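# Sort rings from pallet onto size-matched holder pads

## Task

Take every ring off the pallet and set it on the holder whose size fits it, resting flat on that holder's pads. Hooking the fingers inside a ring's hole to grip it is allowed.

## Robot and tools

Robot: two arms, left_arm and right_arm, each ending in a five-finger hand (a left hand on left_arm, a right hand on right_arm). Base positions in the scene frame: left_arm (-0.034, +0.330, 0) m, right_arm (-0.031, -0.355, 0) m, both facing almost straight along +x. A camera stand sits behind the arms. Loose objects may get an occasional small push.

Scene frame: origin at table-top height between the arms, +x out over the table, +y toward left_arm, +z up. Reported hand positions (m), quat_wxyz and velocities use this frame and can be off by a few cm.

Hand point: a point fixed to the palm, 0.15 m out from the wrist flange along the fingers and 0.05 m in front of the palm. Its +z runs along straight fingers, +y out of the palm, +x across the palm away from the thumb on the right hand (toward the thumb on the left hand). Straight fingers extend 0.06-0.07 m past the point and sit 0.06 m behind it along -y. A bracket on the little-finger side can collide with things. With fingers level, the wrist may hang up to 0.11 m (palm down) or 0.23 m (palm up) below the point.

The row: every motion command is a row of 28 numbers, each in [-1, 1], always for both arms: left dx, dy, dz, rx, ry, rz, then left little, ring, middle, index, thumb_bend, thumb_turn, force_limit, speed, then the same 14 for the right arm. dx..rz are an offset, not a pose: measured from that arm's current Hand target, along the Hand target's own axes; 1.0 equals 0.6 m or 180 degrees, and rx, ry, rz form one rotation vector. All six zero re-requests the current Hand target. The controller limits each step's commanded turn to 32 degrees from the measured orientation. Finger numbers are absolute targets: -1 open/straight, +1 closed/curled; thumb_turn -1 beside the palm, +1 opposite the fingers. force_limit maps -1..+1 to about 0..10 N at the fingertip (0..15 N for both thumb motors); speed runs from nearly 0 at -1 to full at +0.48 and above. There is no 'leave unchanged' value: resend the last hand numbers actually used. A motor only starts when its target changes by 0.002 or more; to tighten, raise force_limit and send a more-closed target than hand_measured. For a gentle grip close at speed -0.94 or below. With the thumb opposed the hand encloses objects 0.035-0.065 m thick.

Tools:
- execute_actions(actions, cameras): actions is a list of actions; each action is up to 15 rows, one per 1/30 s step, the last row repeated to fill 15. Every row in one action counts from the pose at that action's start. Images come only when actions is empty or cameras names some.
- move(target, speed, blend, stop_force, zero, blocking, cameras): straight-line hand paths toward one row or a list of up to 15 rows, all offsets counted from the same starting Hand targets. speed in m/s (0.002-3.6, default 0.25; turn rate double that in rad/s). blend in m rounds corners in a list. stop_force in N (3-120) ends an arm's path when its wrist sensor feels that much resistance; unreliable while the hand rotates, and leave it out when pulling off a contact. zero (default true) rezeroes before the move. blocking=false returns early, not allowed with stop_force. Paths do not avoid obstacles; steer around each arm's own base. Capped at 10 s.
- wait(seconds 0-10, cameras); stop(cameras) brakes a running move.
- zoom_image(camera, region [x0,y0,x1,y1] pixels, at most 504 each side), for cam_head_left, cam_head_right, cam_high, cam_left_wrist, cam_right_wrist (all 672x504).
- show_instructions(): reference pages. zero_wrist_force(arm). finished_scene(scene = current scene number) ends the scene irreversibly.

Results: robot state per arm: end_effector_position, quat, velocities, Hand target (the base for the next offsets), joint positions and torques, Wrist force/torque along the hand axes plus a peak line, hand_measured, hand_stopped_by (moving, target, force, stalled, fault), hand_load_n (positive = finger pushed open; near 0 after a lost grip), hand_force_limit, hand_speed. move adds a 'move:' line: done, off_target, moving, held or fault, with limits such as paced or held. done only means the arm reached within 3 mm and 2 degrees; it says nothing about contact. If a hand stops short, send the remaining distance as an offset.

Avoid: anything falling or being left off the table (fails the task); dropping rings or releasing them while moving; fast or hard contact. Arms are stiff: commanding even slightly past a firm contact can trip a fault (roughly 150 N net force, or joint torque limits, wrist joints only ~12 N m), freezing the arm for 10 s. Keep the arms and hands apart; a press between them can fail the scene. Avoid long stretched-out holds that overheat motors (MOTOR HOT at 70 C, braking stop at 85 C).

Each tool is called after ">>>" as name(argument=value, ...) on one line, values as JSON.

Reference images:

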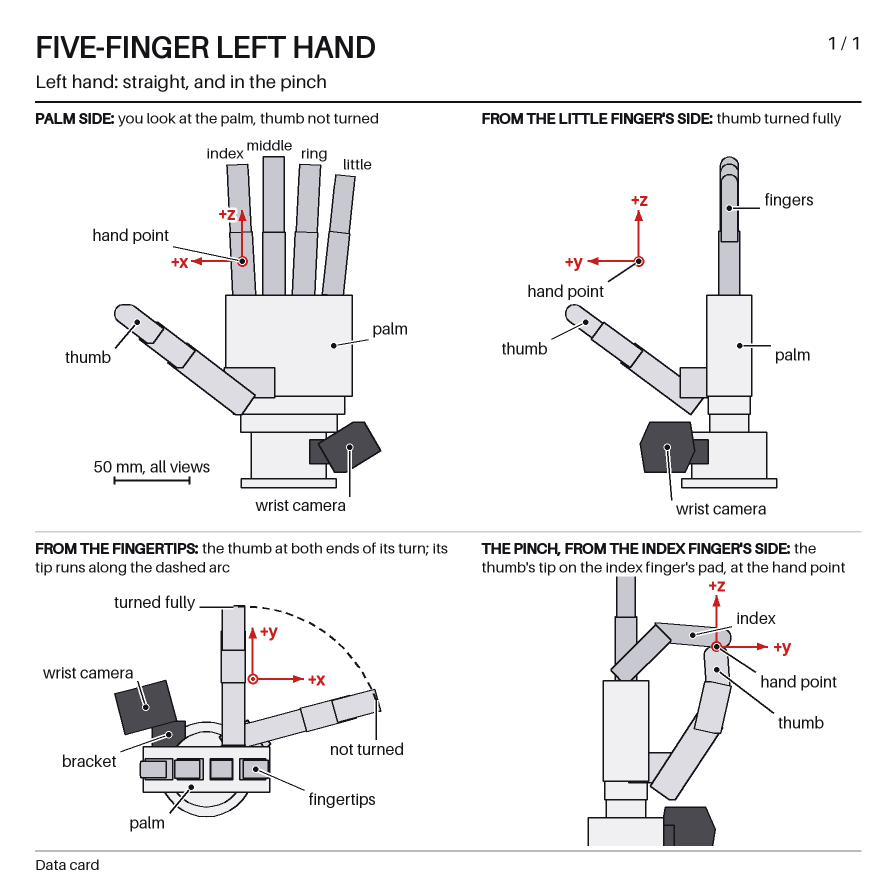

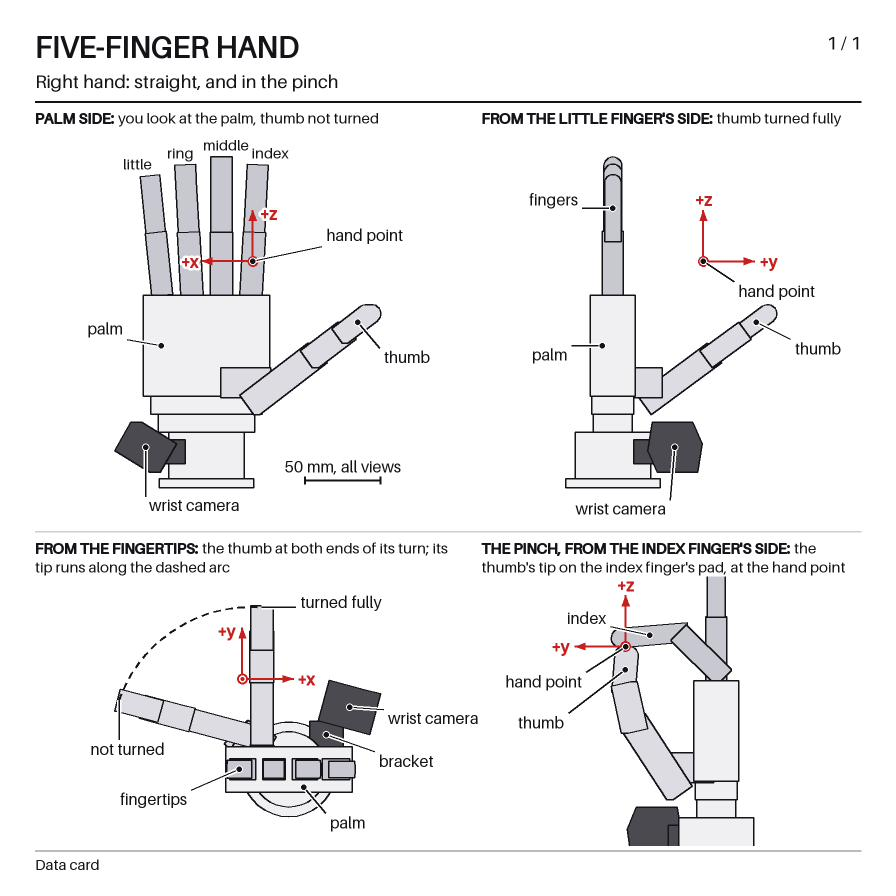

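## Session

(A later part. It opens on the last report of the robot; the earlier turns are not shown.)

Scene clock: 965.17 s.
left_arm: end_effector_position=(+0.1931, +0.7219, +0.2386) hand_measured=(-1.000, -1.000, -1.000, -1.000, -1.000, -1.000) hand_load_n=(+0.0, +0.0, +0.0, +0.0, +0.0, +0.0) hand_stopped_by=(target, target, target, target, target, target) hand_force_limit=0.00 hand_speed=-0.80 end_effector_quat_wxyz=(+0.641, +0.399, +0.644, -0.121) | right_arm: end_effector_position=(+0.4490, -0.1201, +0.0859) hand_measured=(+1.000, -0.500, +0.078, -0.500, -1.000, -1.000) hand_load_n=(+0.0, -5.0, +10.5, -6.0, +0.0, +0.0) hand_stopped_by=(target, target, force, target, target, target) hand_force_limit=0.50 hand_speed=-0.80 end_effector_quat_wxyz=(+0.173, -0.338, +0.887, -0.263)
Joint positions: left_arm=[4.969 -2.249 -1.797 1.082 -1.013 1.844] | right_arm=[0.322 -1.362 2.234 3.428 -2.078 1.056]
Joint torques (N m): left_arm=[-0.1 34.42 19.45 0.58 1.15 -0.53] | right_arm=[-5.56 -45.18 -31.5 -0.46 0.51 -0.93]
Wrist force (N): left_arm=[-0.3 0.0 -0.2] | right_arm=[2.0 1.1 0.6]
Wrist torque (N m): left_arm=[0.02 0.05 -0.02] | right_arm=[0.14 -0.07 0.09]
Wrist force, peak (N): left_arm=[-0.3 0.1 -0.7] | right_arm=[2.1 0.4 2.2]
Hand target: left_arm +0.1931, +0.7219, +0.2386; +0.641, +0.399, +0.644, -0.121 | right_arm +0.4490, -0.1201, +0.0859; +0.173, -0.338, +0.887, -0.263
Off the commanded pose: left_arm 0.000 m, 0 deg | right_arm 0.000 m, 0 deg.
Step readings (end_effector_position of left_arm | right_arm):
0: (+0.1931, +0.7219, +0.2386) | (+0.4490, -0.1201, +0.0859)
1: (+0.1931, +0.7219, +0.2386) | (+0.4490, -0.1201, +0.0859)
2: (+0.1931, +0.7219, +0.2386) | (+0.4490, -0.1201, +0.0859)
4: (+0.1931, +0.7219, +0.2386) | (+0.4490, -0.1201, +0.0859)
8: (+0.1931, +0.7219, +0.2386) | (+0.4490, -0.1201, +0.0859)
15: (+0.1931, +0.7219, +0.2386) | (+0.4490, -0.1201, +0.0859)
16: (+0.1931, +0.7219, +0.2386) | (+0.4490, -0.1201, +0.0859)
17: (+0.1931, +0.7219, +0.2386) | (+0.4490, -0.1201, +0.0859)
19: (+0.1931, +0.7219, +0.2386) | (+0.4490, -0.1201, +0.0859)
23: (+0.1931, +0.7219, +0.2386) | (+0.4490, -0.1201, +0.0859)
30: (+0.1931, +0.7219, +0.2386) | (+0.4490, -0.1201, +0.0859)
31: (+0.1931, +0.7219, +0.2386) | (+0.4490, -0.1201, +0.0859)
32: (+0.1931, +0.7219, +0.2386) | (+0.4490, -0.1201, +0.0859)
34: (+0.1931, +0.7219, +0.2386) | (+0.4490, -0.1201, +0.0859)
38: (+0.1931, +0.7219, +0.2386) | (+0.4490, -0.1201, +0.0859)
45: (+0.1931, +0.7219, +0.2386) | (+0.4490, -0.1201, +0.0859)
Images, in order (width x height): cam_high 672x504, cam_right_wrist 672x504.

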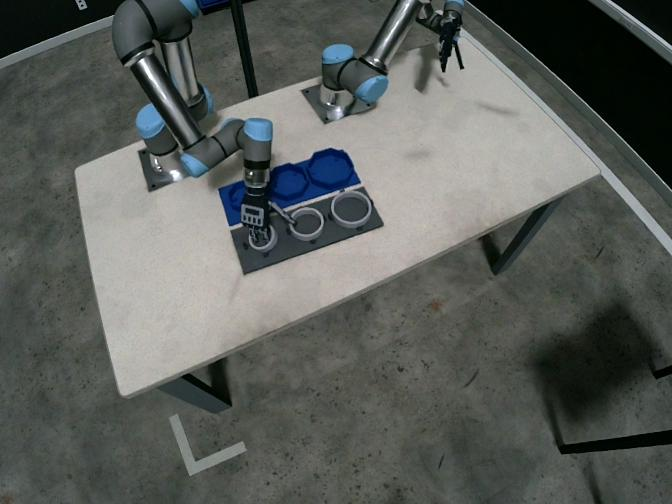

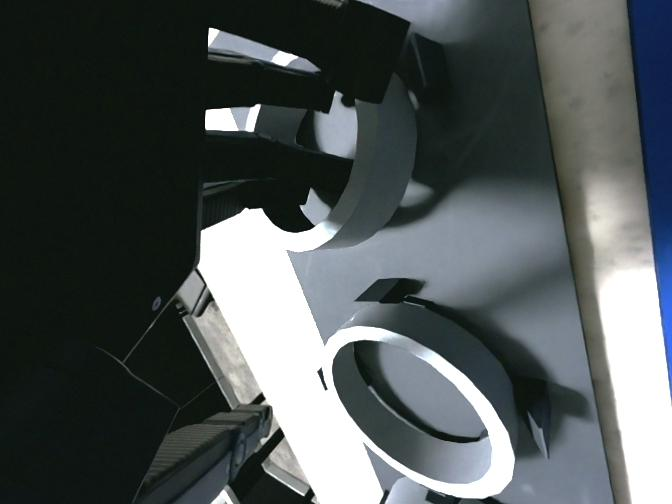

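>>> execute_actions(actions=[[[0,0,0,0,0,0,-1,-1,-1,-1,-1,-1,0,-0.8,0,0,0,0,0,0,1,-0.8,0.45,-0.8,-1,-1,0.5,-0.5]],[[0,0,0,0,0,0,-1,-1,-1,-1,-1,-1,0,-0.8,0,0,0,0,0,0,1,-0.8,0.45,-0.8,-1,-1,0.5,-0.5]]])

>>> move(target=[0,0,0,0,0,0,-1,-1,-1,-1,-1,-1,0,-0.8,-0.0041,-0.0194,-0.0268,0,0,0,1,-0.8,0.45,-0.8,-1,-1,0.5,-0.5], speed=0.03, cameras=["cam_high","cam_right_wrist"])

>>> zoom_image(camera="cam_high", region=[236, 206, 286, 256])

>>> zoom_image(camera="cam_right_wrist", region=[240, 30, 480, 280])

Scene clock: 971.90 s.
left_arm: end_effector_position=(+0.1931, +0.7219, +0.2386) hand_measured=(-1.000, -1.000, -1.000, -1.000, -1.000, -1.000) hand_load_n=(+0.0, +0.0, +0.0, +0.0, +0.0, +0.0) hand_stopped_by=(target, target, target, target, target, target) hand_force_limit=0.00 hand_speed=-0.80 end_effector_quat_wxyz=(+0.641, +0.399, +0.644, -0.121) | right_arm: end_effector_position=(+0.4490, -0.1201, +0.0859) hand_measured=(+1.000, -0.536, +0.076, -0.528, -1.000, -1.000) hand_load_n=(+0.0, -11.5, +20.5, -11.5, +0.0, +0.0) hand_stopped_by=(target, stalled, force, stalled, target, target) hand_force_limit=0.50 hand_speed=-0.50 end_effector_quat_wxyz=(+0.173, -0.338, +0.887, -0.263)
Joint positions: left_arm=[4.969 -2.249 -1.797 1.082 -1.013 1.844] | right_arm=[0.322 -1.362 2.234 3.428 -2.078 1.056]
Joint torques (N m): left_arm=[0.06 34.61 19.63 0.62 1.18 -0.45] | right_arm=[-5.22 -43.84 -31.21 -0.69 -2.85 -0.76]
Wrist force (N): left_arm=[0.1 -0.1 -0.4] | right_arm=[2.6 0.0 2.3]
Wrist torque (N m): left_arm=[0.00 -0.01 0.01] | right_arm=[0.03 -0.16 0.17]
Wrist force, peak (N): left_arm=[-0.2 -0.1 -0.5] | right_arm=[2.5 -0.1 2.6]
Hand target: left_arm +0.1931, +0.7219, +0.2386; +0.641, +0.399, +0.644, -0.121 | right_arm +0.4490, -0.1201, +0.0859; +0.173, -0.338, +0.887, -0.263
Off the commanded pose: left_arm 0.000 m, 0 deg | right_arm 0.000 m, 0 deg.
Step readings (end_effector_position of left_arm | right_arm):
0: (+0.1931, +0.7219, +0.2386) | (+0.4490, -0.1201, +0.0859)
1: (+0.1931, +0.7219, +0.2386) | (+0.4490, -0.1201, +0.0859)
2: (+0.1931, +0.7219, +0.2386) | (+0.4490, -0.1201, +0.0859)
4: (+0.1931, +0.7219, +0.2386) | (+0.4490, -0.1201, +0.0859)
8: (+0.1931, +0.7219, +0.2386) | (+0.4490, -0.1201, +0.0859)
15: (+0.1931, +0.7219, +0.2386) | (+0.4490, -0.1201, +0.0859)
16: (+0.1931, +0.7219, +0.2386) | (+0.4490, -0.1201, +0.0859)
17: (+0.1931, +0.7219, +0.2386) | (+0.4490, -0.1201, +0.0859)
19: (+0.1931, +0.7219, +0.2386) | (+0.4490, -0.1201, +0.0859)
23: (+0.1931, +0.7219, +0.2386) | (+0.4490, -0.1201, +0.0859)
30: (+0.1931, +0.7219, +0.2386) | (+0.4490, -0.1201, +0.0859)

Scene clock: 972.87 s.
left_arm: end_effector_position=(+0.1931, +0.7219, +0.2386) hand_measured=(-1.000, -1.000, -1.000, -1.000, -1.000, -1.000) hand_load_n=(+0.0, +0.0, +0.0, +0.0, +0.0, +0.0) hand_stopped_by=(target, target, target, target, target, target) hand_force_limit=0.00 hand_speed=-0.80 end_effector_quat_wxyz=(+0.641, +0.399, +0.644, -0.121) | right_arm: end_effector_position=(+0.4490, -0.1201, +0.1063) hand_measured=(+1.000, -0.536, +0.076, -0.528, -1.000, -1.000) hand_load_n=(+0.0, -11.5, +20.0, -12.0, +0.0, -0.5) hand_stopped_by=(target, stalled, force, stalled, target, target) hand_force_limit=0.50 hand_speed=-0.50 end_effector_quat_wxyz=(+0.173, -0.338, +0.887, -0.263) end_effector_velocity=(+0.001, +0.000, -0.001) end_effector_angular_velocity=(+0.001, -0.002, -0.001)
Joint positions: left_arm=[4.969 -2.249 -1.797 1.082 -1.013 1.844] | right_arm=[0.322 -1.407 2.215 3.492 -2.078 1.056]
Joint velocities: left_arm=[within noise] | right_arm=[0 0.003 0 -0.005 0 0.001]
Joint torques (N m): left_arm=[-0.24 34.69 19.04 0.72 1.07 -0.4] | right_arm=[-4.42 -2.51 -13.53 -5.72 -2.71 0.19]
Wrist force (N): left_arm=[-0.1 0.0 -0.3] | right_arm=[2.2 2.8 3.4]
Wrist torque (N m): left_arm=[0.02 0.02 -0.01] | right_arm=[-0.05 -0.16 0.17]
Wrist force, peak (N): left_arm=[-0.1 0.3 -0.6] | right_arm=[2.9 3.8 3.9]
Hand target: left_arm +0.1931, +0.7219, +0.2386; +0.641, +0.399, +0.644, -0.121 | right_arm +0.4489, -0.1201, +0.1059; +0.173, -0.338, +0.887, -0.263
Off the commanded pose: left_arm 0.000 m, 0 deg | right_arm 0.000 m, 0 deg.
move: done
Images, in order (width x height): cam_high 672x504, cam_right_wrist 672x504.

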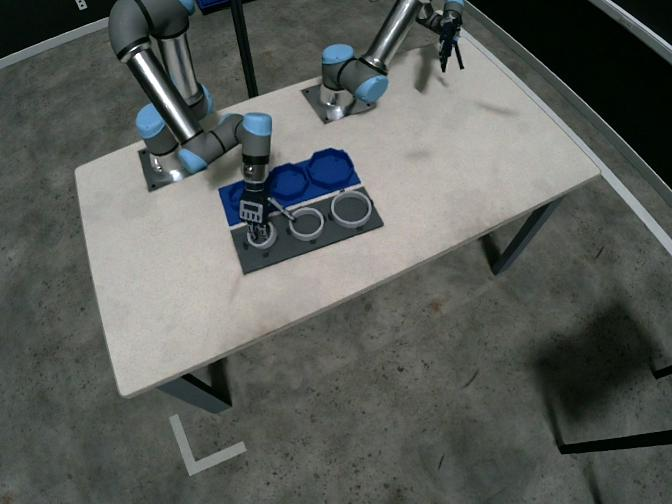

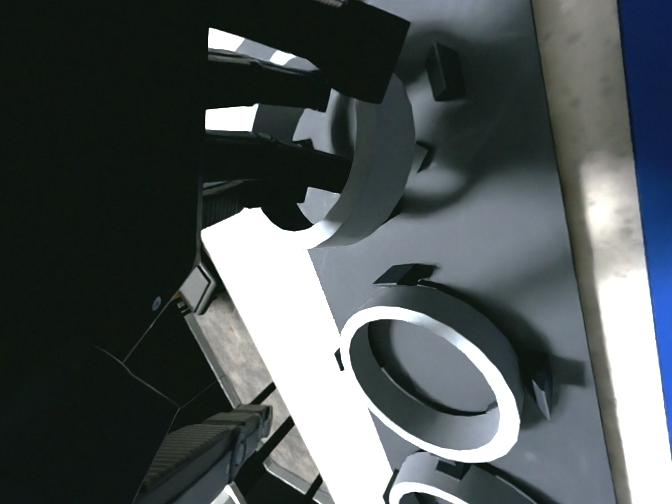

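Scaled by 10.080.

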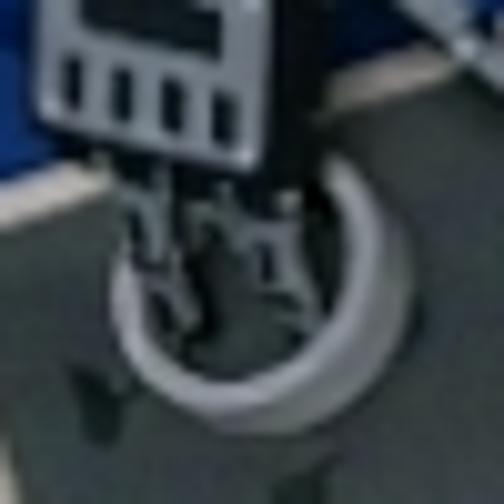

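Scaled by 2.016.

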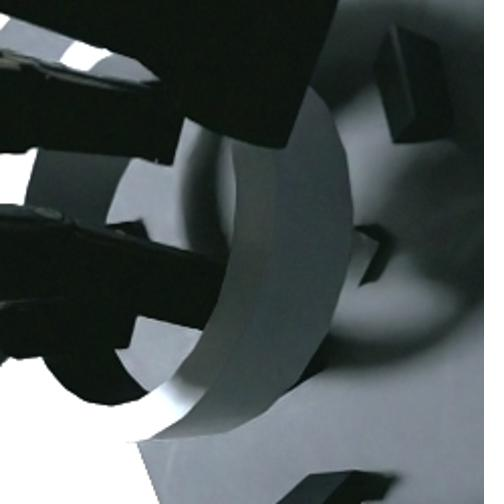

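>>> move(target=[0,0,0,0,0,0,-1,-1,-1,-1,-1,-1,0,-0.8,0,0,0,0.0785,0.0253,-0.0301,1,-0.8,0.45,-0.8,-1,-1,0.5,-0.5], speed=0.1)

Scene clock: 980.53 s.
left_arm: end_effector_position=(+0.1931, +0.7219, +0.2386) hand_measured=(-1.000, -1.000, -1.000, -1.000, -1.000, -1.000) hand_load_n=(+0.0, +0.0, +0.0, +0.0, +0.0, +0.0) hand_stopped_by=(target, target, target, target, target, target) hand_force_limit=0.00 hand_speed=-0.80 end_effector_quat_wxyz=(+0.641, +0.399, +0.644, -0.121) | right_arm: end_effector_position=(+0.4490, -0.1200, +0.1058) hand_measured=(+1.000, -0.536, +0.076, -0.528, -1.000, -1.000) hand_load_n=(+0.0, -12.0, +20.0, -12.5, +0.0, +0.0) hand_stopped_by=(target, stalled, force, stalled, target, target) hand_force_limit=0.50 hand_speed=-0.50 end_effector_quat_wxyz=(+0.165, -0.345, +0.837, -0.391)
Joint positions: left_arm=[4.969 -2.249 -1.797 1.082 -1.013 1.844] | right_arm=[0.46 -1.316 2.18 3.474 -2.385 1.085]
Joint torques (N m): left_arm=[-0.03 33.86 19.77 0.61 1.29 -0.59] | right_arm=[-0.82 -52.14 -9.67 -1.78 -0.61 -1.19]
Wrist force (N): left_arm=[0.3 0.0 -0.3] | right_arm=[1.1 3.7 2.8]
Wrist torque (N m): left_arm=[0.01 -0.04 0.02] | right_arm=[-0.08 -0.10 0.12]
Wrist force, peak (N): left_arm=[0.2 0.0 -0.8] | right_arm=[2.6 3.3 3.5]
Hand target: left_arm +0.1931, +0.7219, +0.2386; +0.641, +0.399, +0.644, -0.121 | right_arm +0.4489, -0.1201, +0.1059; +0.165, -0.345, +0.837, -0.391
Off the commanded pose: left_arm 0.000 m, 0 deg | right_arm 0.000 m, 0 deg.
move: done

>>> move(target=[0,0,0,0,0,0,-1,-1,-1,-1,-1,-1,0,-0.8,0.019,0.0191,0.0223,0,0,0,1,-0.8,0.45,-0.8,-1,-1,0.5,-0.5], speed=0.06, cameras=["cam_high","cam_right_wrist"])

>>> zoom_image(camera="cam_high", region=[236, 216, 286, 266])

>>> zoom_image(camera="cam_right_wrist", region=[240, 20, 520, 300])

Scene clock: 985.30 s.
left_arm: end_effector_position=(+0.1931, +0.7219, +0.2386) hand_measured=(-1.000, -1.000, -1.000, -1.000, -1.000, -1.000) hand_load_n=(+0.0, +0.0, +0.0, +0.0, +0.0, +0.0) hand_stopped_by=(target, target, target, target, target, target) hand_force_limit=0.00 hand_speed=-0.80 end_effector_quat_wxyz=(+0.641, +0.399, +0.644, -0.121) | right_arm: end_effector_position=(+0.4429, -0.1303, +0.0881) hand_measured=(+1.000, -0.536, +0.076, -0.528, -1.000, -1.000) hand_load_n=(+0.0, -11.5, +19.5, -12.5, +0.0, +0.0) hand_stopped_by=(target, stalled, force, stalled, target, target) hand_force_limit=0.50 hand_speed=-0.50 end_effector_quat_wxyz=(+0.165, -0.345, +0.837, -0.391)
Joint positions: left_arm=[4.969 -2.249 -1.797 1.082 -1.013 1.844] | right_arm=[0.445 -1.293 2.225 3.394 -2.38 1.066]
Joint torques (N m): left_arm=[0.05 33.76 19.49 0.66 1.32 -0.64] | right_arm=[6.77 -51.27 -35.81 -1.6 -1.32 1.03]
Wrist force (N): left_arm=[-0.1 -0.1 -0.3] | right_arm=[1.4 3.7 2.6]
Wrist torque (N m): left_arm=[0.00 0.01 0.00] | right_arm=[-0.06 -0.13 0.13]
Wrist force, peak (N): left_arm=[-0.1 0.3 -0.5] | right_arm=[1.7 4.6 3.0]
Hand target: left_arm +0.1931, +0.7219, +0.2386; +0.641, +0.399, +0.644, -0.121 | right_arm +0.4430, -0.1302, +0.0884; +0.165, -0.345, +0.837, -0.391
Off the commanded pose: left_arm 0.000 m, 0 deg | right_arm 0.000 m, 0 deg.
move: done
Images, in order (width x height): cam_high 672x504, cam_right_wrist 672x504.

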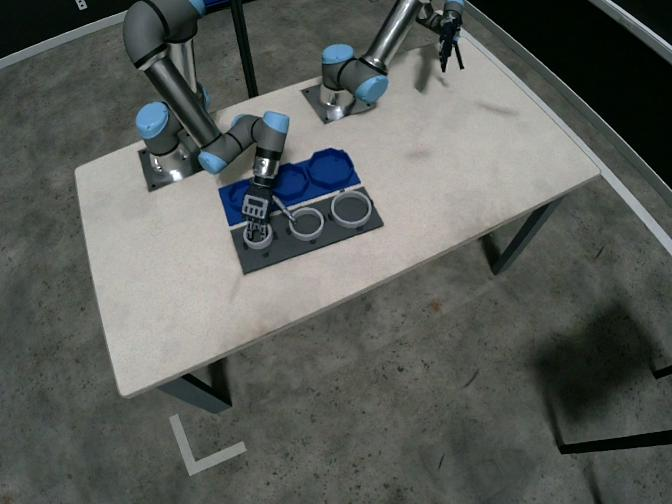

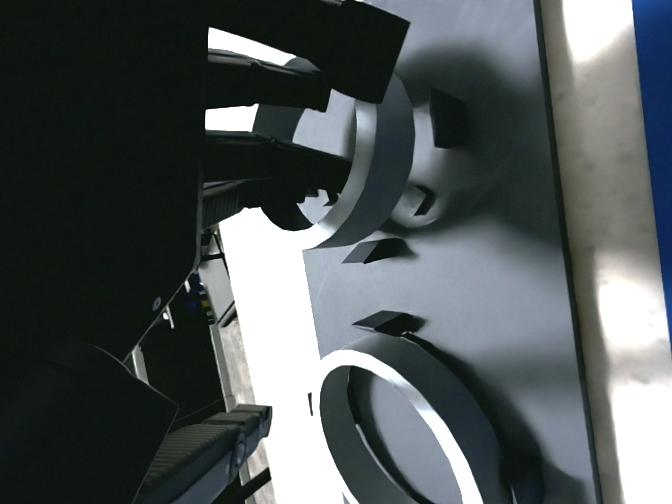

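Scaled by 10.080.

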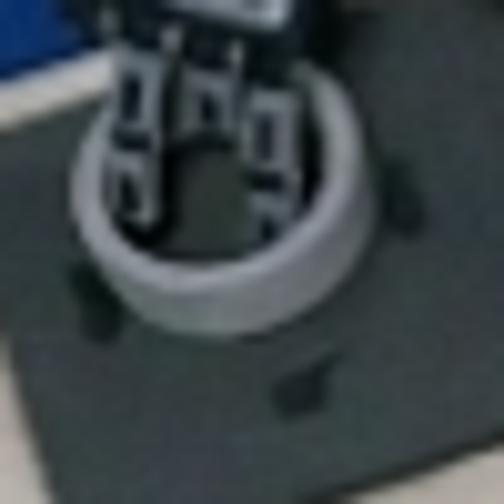

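Scaled by 1.800.

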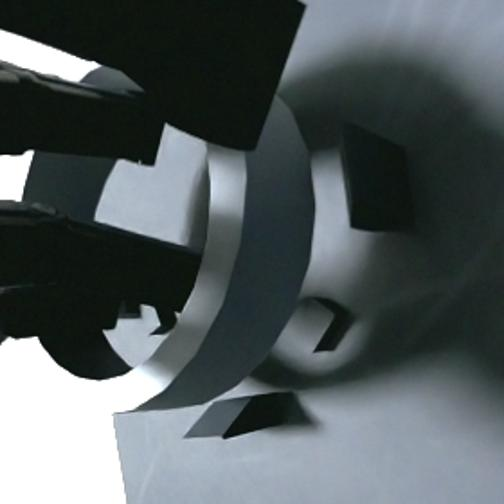

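>>> move(target=[0,0,0,0,0,0,-1,-1,-1,-1,-1,-1,0,-0.8,-0.0094,-0.0015,0.0018,0,0,0,1,-0.8,0.45,-0.8,-1,-1,0.5,-0.5], speed=0.05, cameras=["cam_high","cam_right_wrist"])

>>> zoom_image(camera="cam_high", region=[236, 216, 286, 266])

>>> zoom_image(camera="cam_right_wrist", region=[240, 20, 520, 300])

Scene clock: 996.33 s.
left_arm: end_effector_position=(+0.1931, +0.7219, +0.2386) hand_measured=(-1.000, -1.000, -1.000, -1.000, -1.000, -1.000) hand_load_n=(+0.0, +0.0, +0.0, +0.0, +0.0, +0.0) hand_stopped_by=(target, target, target, target, target, target) hand_force_limit=0.00 hand_speed=-0.80 end_effector_quat_wxyz=(+0.641, +0.399, +0.644, -0.121) | right_arm: end_effector_position=(+0.4481, -0.1272, +0.0885) hand_measured=(+1.000, -0.536, +0.076, -0.528, -1.000, -1.000) hand_load_n=(+0.0, -12.0, +20.0, -12.5, +0.0, -0.5) hand_stopped_by=(target, stalled, force, stalled, target, target) hand_force_limit=0.50 hand_speed=-0.50 end_effector_quat_wxyz=(+0.165, -0.345, +0.837, -0.391)
Joint positions: left_arm=[4.969 -2.249 -1.797 1.082 -1.013 1.844] | right_arm=[0.446 -1.283 2.208 3.401 -2.38 1.068]
Joint torques (N m): left_arm=[0.09 33.36 19.75 0.58 1.12 -0.61] | right_arm=[3.8 -22.31 -10.95 -2.51 -4.51 0.73]
Wrist force (N): left_arm=[-0.2 -0.2 -0.3] | right_arm=[1.3 3.6 2.9]
Wrist torque (N m): left_arm=[-0.02 0.04 0.00] | right_arm=[-0.10 -0.13 0.11]
Wrist force, peak (N): left_arm=[0.0 0.3 -0.5] | right_arm=[1.5 4.2 2.9]
Hand target: left_arm +0.1931, +0.7219, +0.2386; +0.641, +0.399, +0.644, -0.121 | right_arm +0.4480, -0.1272, +0.0885; +0.165, -0.345, +0.837, -0.391
Off the commanded pose: left_arm 0.000 m, 0 deg | right_arm 0.000 m, 0 deg.
move: done
Images, in order (width x height): cam_high 672x504, cam_right_wrist 672x504.

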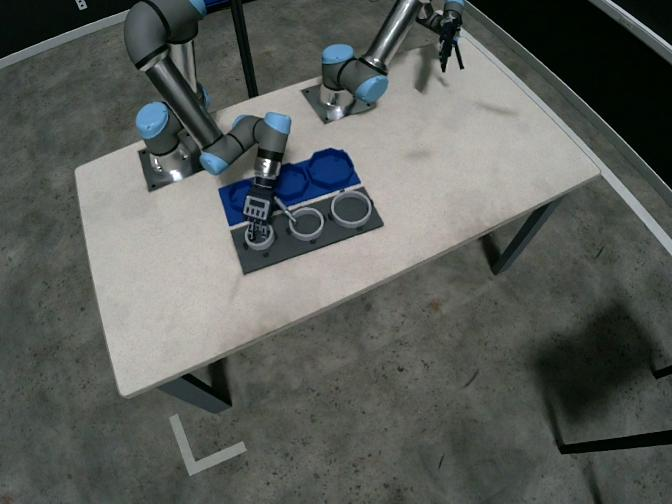

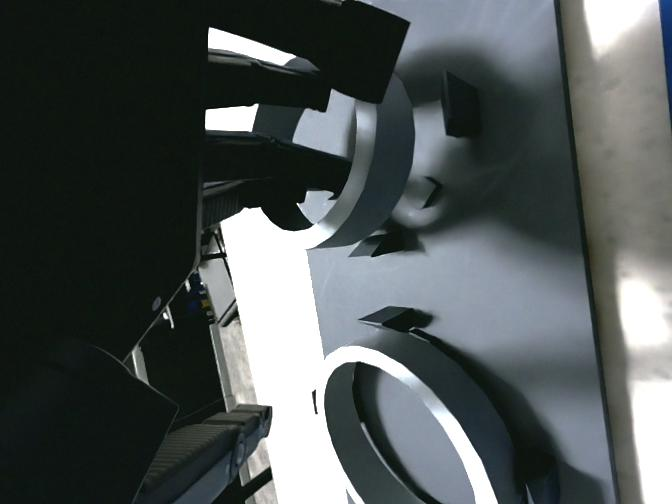

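Scaled by 10.080.

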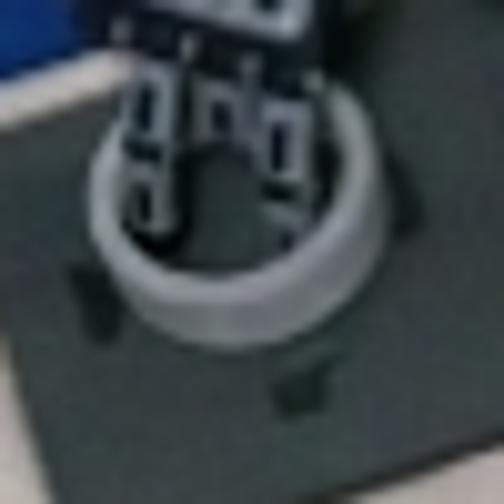

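Scaled by 1.800.

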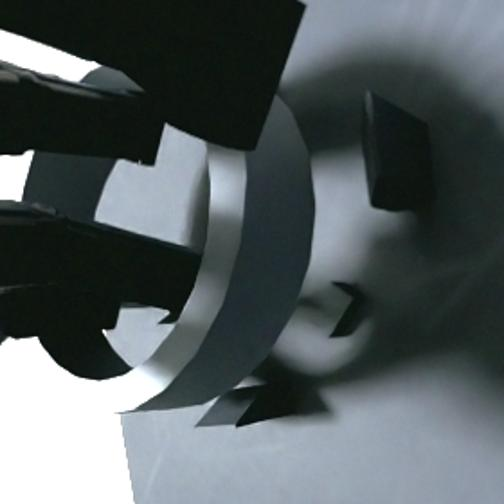

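>>> move(target=[0,0,0,0,0,0,-1,-1,-1,-1,-1,-1,0,-0.8,0,0.016,0.0134,0,0,0,1,-0.8,0.45,-0.8,-1,-1,0.5,-0.5], speed=0.025, stop_force=5, cameras=["cam_high","cam_right_wrist"])

>>> zoom_image(camera="cam_high", region=[236, 216, 286, 266])

>>> zoom_image(camera="cam_right_wrist", region=[240, 20, 520, 300])

Scene clock: 1002.50 s.
left_arm: end_effector_position=(+0.1931, +0.7219, +0.2386) hand_measured=(-1.000, -1.000, -1.000, -1.000, -1.000, -1.000) hand_load_n=(+0.0, +0.0, +0.0, +0.0, +0.0, +0.0) hand_stopped_by=(target, target, target, target, target, target) hand_force_limit=0.00 hand_speed=-0.80 end_effector_quat_wxyz=(+0.641, +0.399, +0.644, -0.121) | right_arm: end_effector_position=(+0.4481, -0.1272, +0.0760) hand_measured=(+1.000, -0.536, +0.076, -0.528, -1.000, -1.000) hand_load_n=(+0.0, -12.0, +20.0, -12.0, +0.0, +0.0) hand_stopped_by=(target, stalled, force, stalled, target, target) hand_force_limit=0.50 hand_speed=-0.50 end_effector_quat_wxyz=(+0.165, -0.345, +0.837, -0.391)
Joint positions: left_arm=[4.969 -2.249 -1.797 1.082 -1.013 1.844] | right_arm=[0.446 -1.254 2.217 3.363 -2.38 1.067]
Joint torques (N m): left_arm=[0.62 34.07 19.52 0.55 1.19 -0.55] | right_arm=[-5 -53 -30.67 -0.6 0.86 -0.98]
Wrist force (N): left_arm=[-0.1 -0.1 -0.3] | right_arm=[1.4 3.8 2.9]
Wrist torque (N m): left_arm=[0.01 0.02 0.00] | right_arm=[-0.07 -0.14 0.14]
Wrist force, peak (N): left_arm=[-0.2 0.3 -0.6] | right_arm=[1.7 4.2 3.1]
Hand target: left_arm +0.1931, +0.7219, +0.2386; +0.641, +0.399, +0.644, -0.121 | right_arm +0.4481, -0.1272, +0.0760; +0.165, -0.345, +0.837, -0.391
Off the commanded pose: left_arm 0.000 m, 0 deg | right_arm 0.000 m, 0 deg.
move: done
Images, in order (width x height): cam_high 672x504, cam_right_wrist 672x504.

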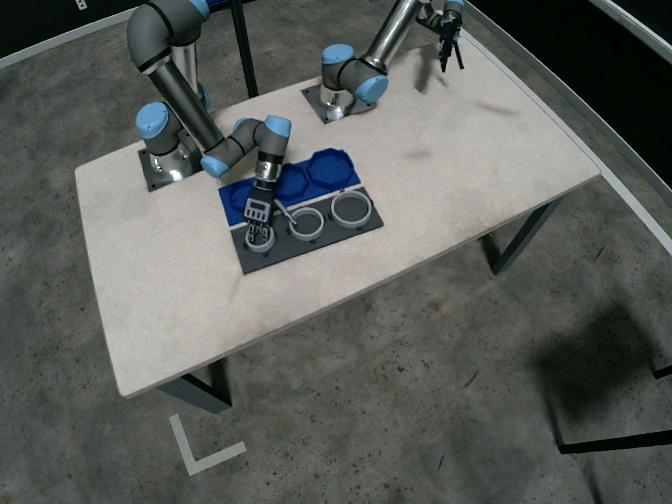

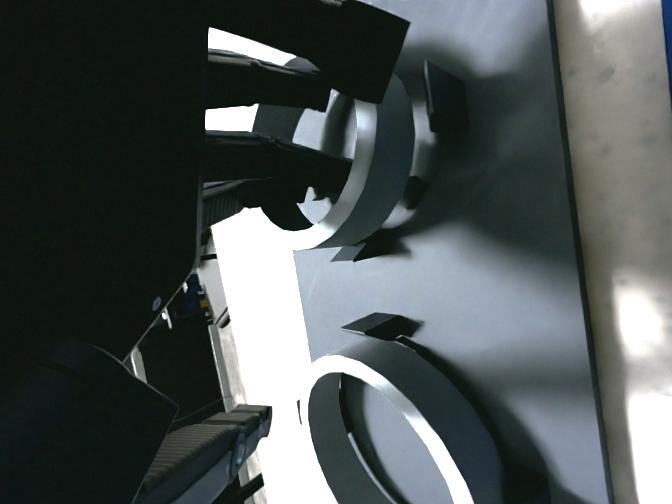

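Scaled by 10.080.

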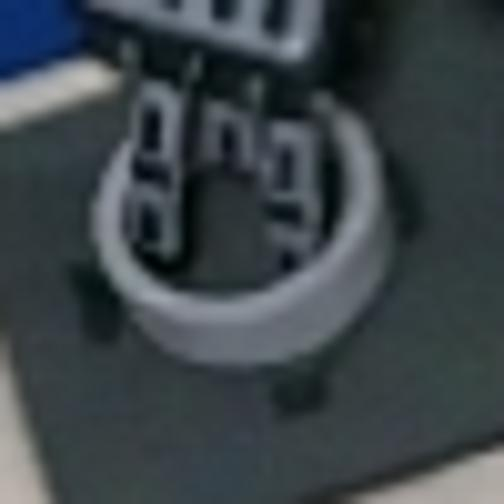

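Scaled by 1.800.

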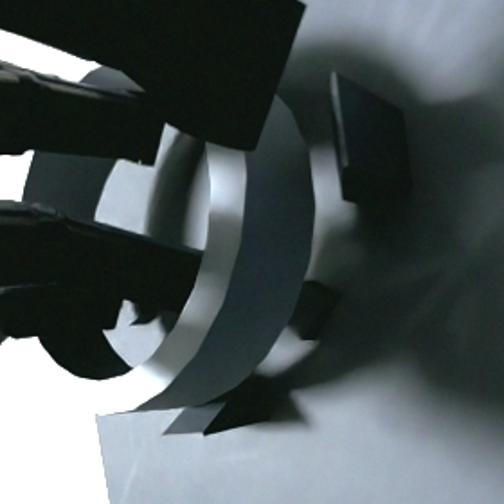

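>>> move(target=[0,0,0,0,0,0,-1,-1,-1,-1,-1,-1,0,-0.8,0,0.0153,0.0129,0,0,0,1,-0.8,0.45,-0.8,-1,-1,0.5,-0.5], speed=0.02, stop_force=4, cameras=["cam_high","cam_right_wrist"])

>>> zoom_image(camera="cam_high", region=[236, 216, 286, 266])

Scene clock: 1009.80 s.
left_arm: end_effector_position=(+0.1931, +0.7219, +0.2386) hand_measured=(-1.000, -1.000, -1.000, -1.000, -1.000, -1.000) hand_load_n=(+0.0, +0.0, +0.0, +0.0, +0.0, +0.0) hand_stopped_by=(target, target, target, target, target, target) hand_force_limit=0.00 hand_speed=-0.80 end_effector_quat_wxyz=(+0.641, +0.399, +0.644, -0.121) | right_arm: end_effector_position=(+0.4482, -0.1272, +0.0697) hand_measured=(+1.000, -0.536, +0.076, -0.528, -1.000, -1.000) hand_load_n=(+0.0, -10.5, +19.0, -12.5, +0.0, +0.0) hand_stopped_by=(target, stalled, force, stalled, target, target) hand_force_limit=0.50 hand_speed=-0.50 end_effector_quat_wxyz=(+0.165, -0.345, +0.837, -0.391)
Joint positions: left_arm=[4.969 -2.249 -1.797 1.082 -1.013 1.844] | right_arm=[0.446 -1.238 2.22 3.343 -2.38 1.067]
Joint torques (N m): left_arm=[-0.61 33.64 19.64 0.57 1.14 -0.68] | right_arm=[-1.27 -53.83 -34.74 -5.59 1.2 0.77]
Wrist force (N): left_arm=[0.1 0.2 -0.5] | right_arm=[1.3 3.8 2.9]
Wrist torque (N m): left_arm=[0.05 -0.02 0.00] | right_arm=[-0.08 -0.14 0.14]
Wrist force, peak (N): left_arm=[-0.2 -0.1 -0.7] | right_arm=[6.2 0.2 -3.9]
Hand target: left_arm +0.1931, +0.7219, +0.2386; +0.641, +0.399, +0.644, -0.121 | right_arm +0.4482, -0.1272, +0.0697; +0.166, -0.345, +0.837, -0.391 (not the last commanded pose)
Off the commanded pose: left_arm 0.000 m, 0 deg | right_arm 0.006 m, 0 deg.
move: contact (right_arm)
Images, in order (width x height): cam_high 672x504, cam_right_wrist 672x504.

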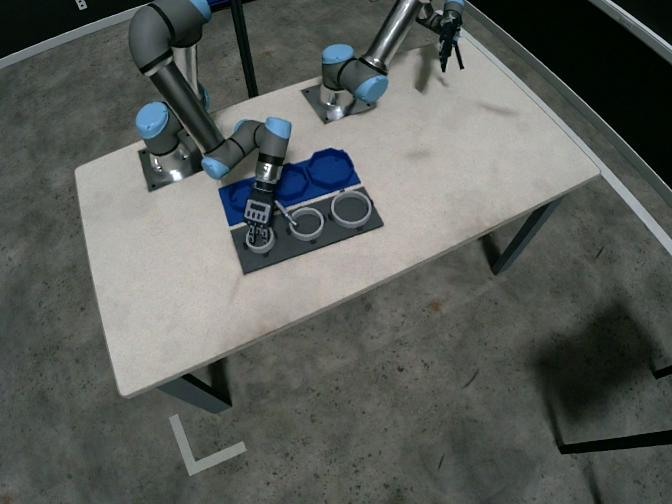

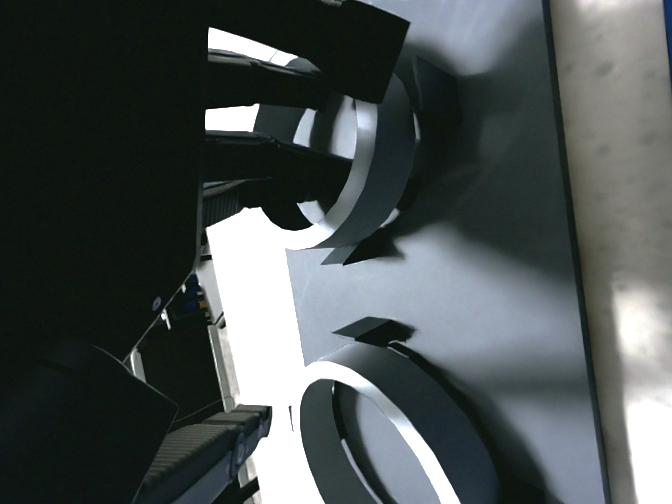

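Scaled by 10.080.

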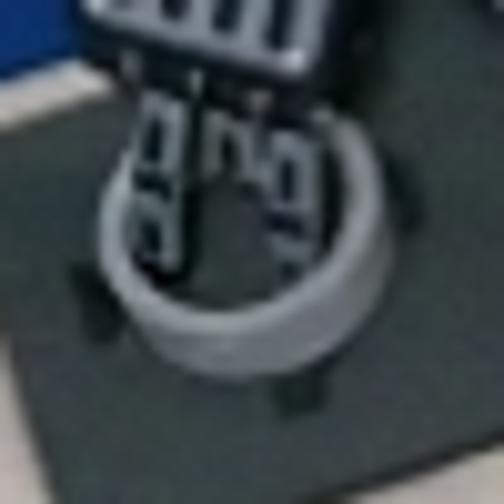

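>>> execute_actions(actions=[[[0,0,0,0,0,0,-1,-1,-1,-1,-1,-1,0,-0.8,0,0.0013,0.0011,0,0,0,1,-0.52,0.0,-0.52,-1,-1,0.5,-0.6]],[[0,0,0,0,0,0,-1,-1,-1,-1,-1,-1,0,-0.8,0,0,0,0,0,0,1,-0.42,0.0,-0.42,-1,-1,0.5,-0.6]]], cameras=["cam_high","cam_right_wrist"])

>>> move(target=[0,0,0,0,0,0,-1,-1,-1,-1,-1,-1,0,-0.8,0,-0.1277,-0.1071,0,0,0,1,-0.42,0.0,-0.42,-1,-1,0.5,-0.6], speed=0.08, cameras=["cam_high","cam_right_wrist","cam_head_right"])

>>> zoom_image(camera="cam_high", region=[231, 190, 331, 270])

>>> zoom_image(camera="cam_right_wrist", region=[300, 60, 580, 340])

Scene clock: 1017.13 s.
left_arm: end_effector_position=(+0.1931, +0.7219, +0.2386) hand_measured=(-1.000, -1.000, -1.000, -1.000, -1.000, -1.000) hand_load_n=(+0.0, +0.0, +0.0, +0.0, +0.0, +0.0) hand_stopped_by=(target, target, target, target, target, target) hand_force_limit=0.00 hand_speed=-0.80 end_effector_quat_wxyz=(+0.641, +0.399, +0.644, -0.121) | right_arm: end_effector_position=(+0.4482, -0.1272, +0.0687) hand_measured=(+1.000, -0.420, +0.000, -0.420, -1.000, -1.000) hand_load_n=(+0.0, +0.0, +0.0, -1.0, +0.0, +0.0) hand_stopped_by=(target, target, target, target, target, target) hand_force_limit=0.50 hand_speed=-0.60 end_effector_quat_wxyz=(+0.166, -0.345, +0.837, -0.391)
Joint positions: left_arm=[4.969 -2.249 -1.797 1.082 -1.013 1.844] | right_arm=[0.446 -1.236 2.221 3.34 -2.38 1.067]
Joint torques (N m): left_arm=[0.7 33.4 20.15 0.58 1.2 -0.53] | right_arm=[1.97 -4.63 1.84 -0.64 0.68 -1.11]
Wrist force (N): left_arm=[0.1 0.2 -0.3] | right_arm=[3.6 1.5 -0.4]
Wrist torque (N m): left_arm=[0.04 -0.02 0.00] | right_arm=[0.03 -0.01 0.21]
Wrist force, peak (N): left_arm=[0.0 0.0 -0.7] | right_arm=[7.9 4.6 -6.4]
Hand target: left_arm +0.1931, +0.7219, +0.2386; +0.641, +0.399, +0.644, -0.121 | right_arm +0.4482, -0.1272, +0.0687; +0.166, -0.345, +0.837, -0.391
Off the commanded pose: left_arm 0.000 m, 0 deg | right_arm 0.000 m, 0 deg.
Step readings (end_effector_position of left_arm | right_arm):
0: (+0.1931, +0.7219, +0.2386) | (+0.4482, -0.1272, +0.0697)
1: (+0.1931, +0.7219, +0.2386) | (+0.4482, -0.1272, +0.0697)
2: (+0.1931, +0.7219, +0.2386) | (+0.4483, -0.1271, +0.0697)
4: (+0.1931, +0.7219, +0.2386) | (+0.4485, -0.1270, +0.0693)
8: (+0.1931, +0.7219, +0.2386) | (+0.4484, -0.1271, +0.0690)
15: (+0.1931, +0.7219, +0.2386) | (+0.4482, -0.1271, +0.0688)
16: (+0.1931, +0.7219, +0.2386) | (+0.4482, -0.1272, +0.0688)
17: (+0.1931, +0.7219, +0.2386) | (+0.4482, -0.1272, +0.0687)
19: (+0.1931, +0.7219, +0.2386) | (+0.4482, -0.1272, +0.0687)
23: (+0.1931, +0.7219, +0.2386) | (+0.4482, -0.1272, +0.0687)
30: (+0.1931, +0.7219, +0.2386) | (+0.4482, -0.1272, +0.0687)
Images, in order (width x height): cam_high 672x504, cam_right_wrist 672x504.

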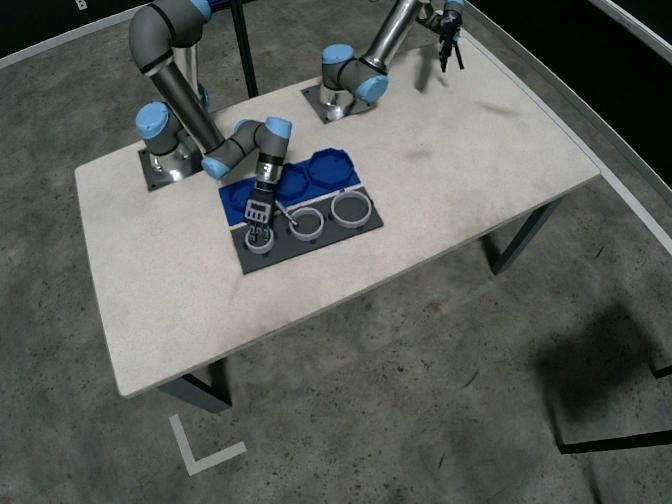

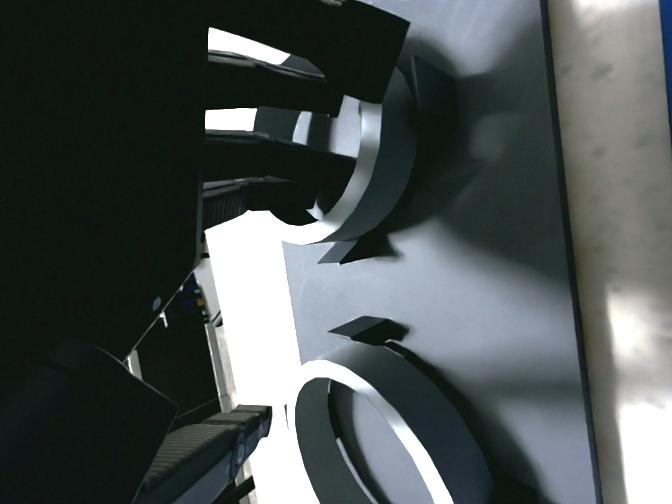

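Scene clock: 1018.83 s.
left_arm: end_effector_position=(+0.1931, +0.7219, +0.2386) hand_measured=(-1.000, -1.000, -1.000, -1.000, -1.000, -1.000) hand_load_n=(+0.0, +0.0, +0.0, +0.0, +0.0, +0.0) hand_stopped_by=(target, target, target, target, target, target) hand_force_limit=0.00 hand_speed=-0.80 end_effector_quat_wxyz=(+0.641, +0.399, +0.644, -0.121) | right_arm: end_effector_position=(+0.4474, -0.1273, +0.1689) hand_measured=(+1.000, -0.420, +0.000, -0.420, -1.000, -1.000) hand_load_n=(+0.0, +0.0, +0.0, +0.0, +0.0, +0.0) hand_stopped_by=(target, target, target, target, target, target) hand_force_limit=0.50 hand_speed=-0.60 end_effector_quat_wxyz=(+0.166, -0.345, +0.837, -0.391)
Joint positions: left_arm=[4.969 -2.249 -1.797 1.082 -1.013 1.844] | right_arm=[0.447 -1.45 2.132 3.643 -2.38 1.068]
Joint torques (N m): left_arm=[-0.28 34.02 19.94 0.62 1.09 -0.52] | right_arm=[6.04 -2.01 0.16 -1.4 -3.46 0.02]
Wrist force (N): left_arm=[0.0 0.1 -0.3] | right_arm=[1.5 0.6 0.1]
Wrist torque (N m): left_arm=[0.03 0.00 0.01] | right_arm=[0.04 -0.08 0.15]
Wrist force, peak (N): left_arm=[-0.2 0.3 -0.7] | right_arm=[3.7 1.7 -0.2]
Hand target: left_arm +0.1931, +0.7219, +0.2386; +0.641, +0.399, +0.644, -0.121 | right_arm +0.4473, -0.1273, +0.1687; +0.166, -0.345, +0.837, -0.391
Off the commanded pose: left_arm 0.000 m, 0 deg | right_arm 0.000 m, 0 deg.
move: done
Images, in order (width x height): cam_head_right 672x504, cam_high 672x504, cam_right_wrist 672x504.

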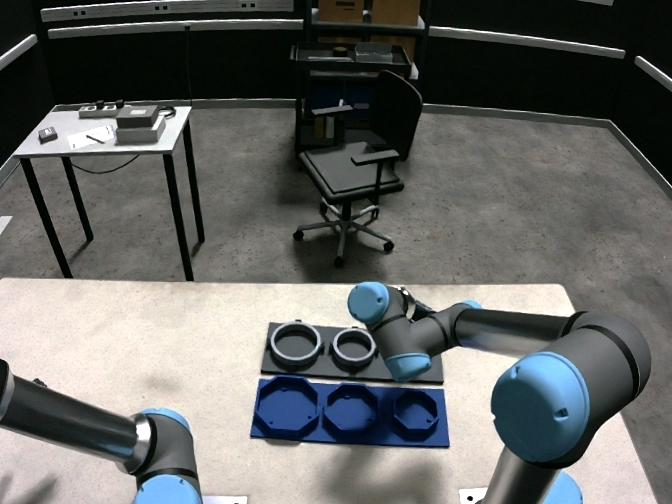

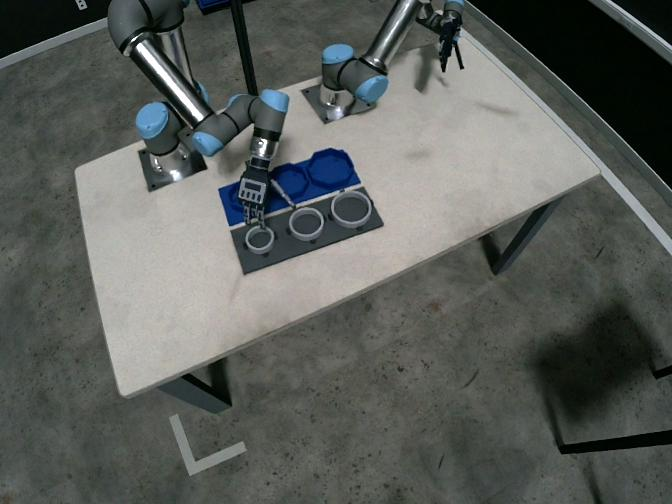

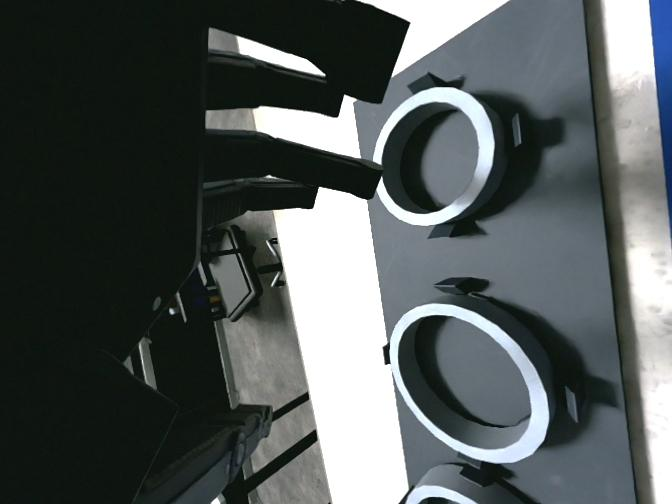

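Scaled by 5.040.

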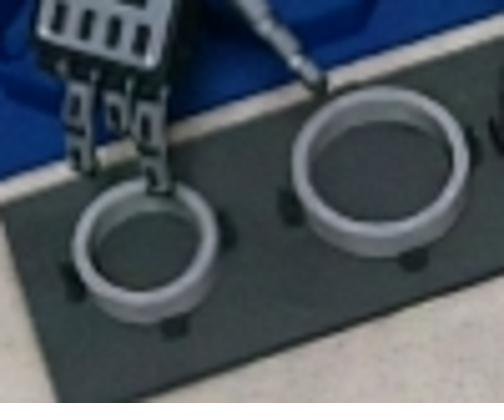

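Scaled by 1.800.

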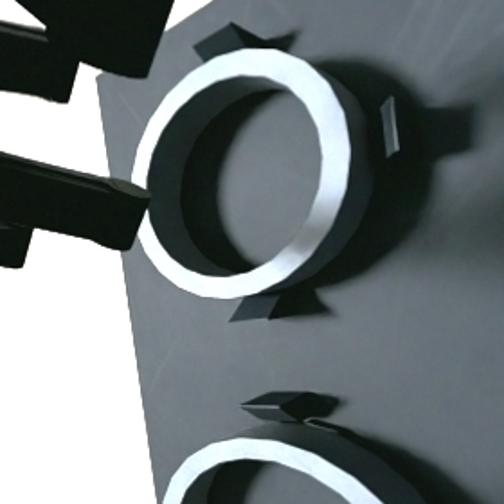

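>>> finished_scene(scene=2)

The scene is finished: the task was done.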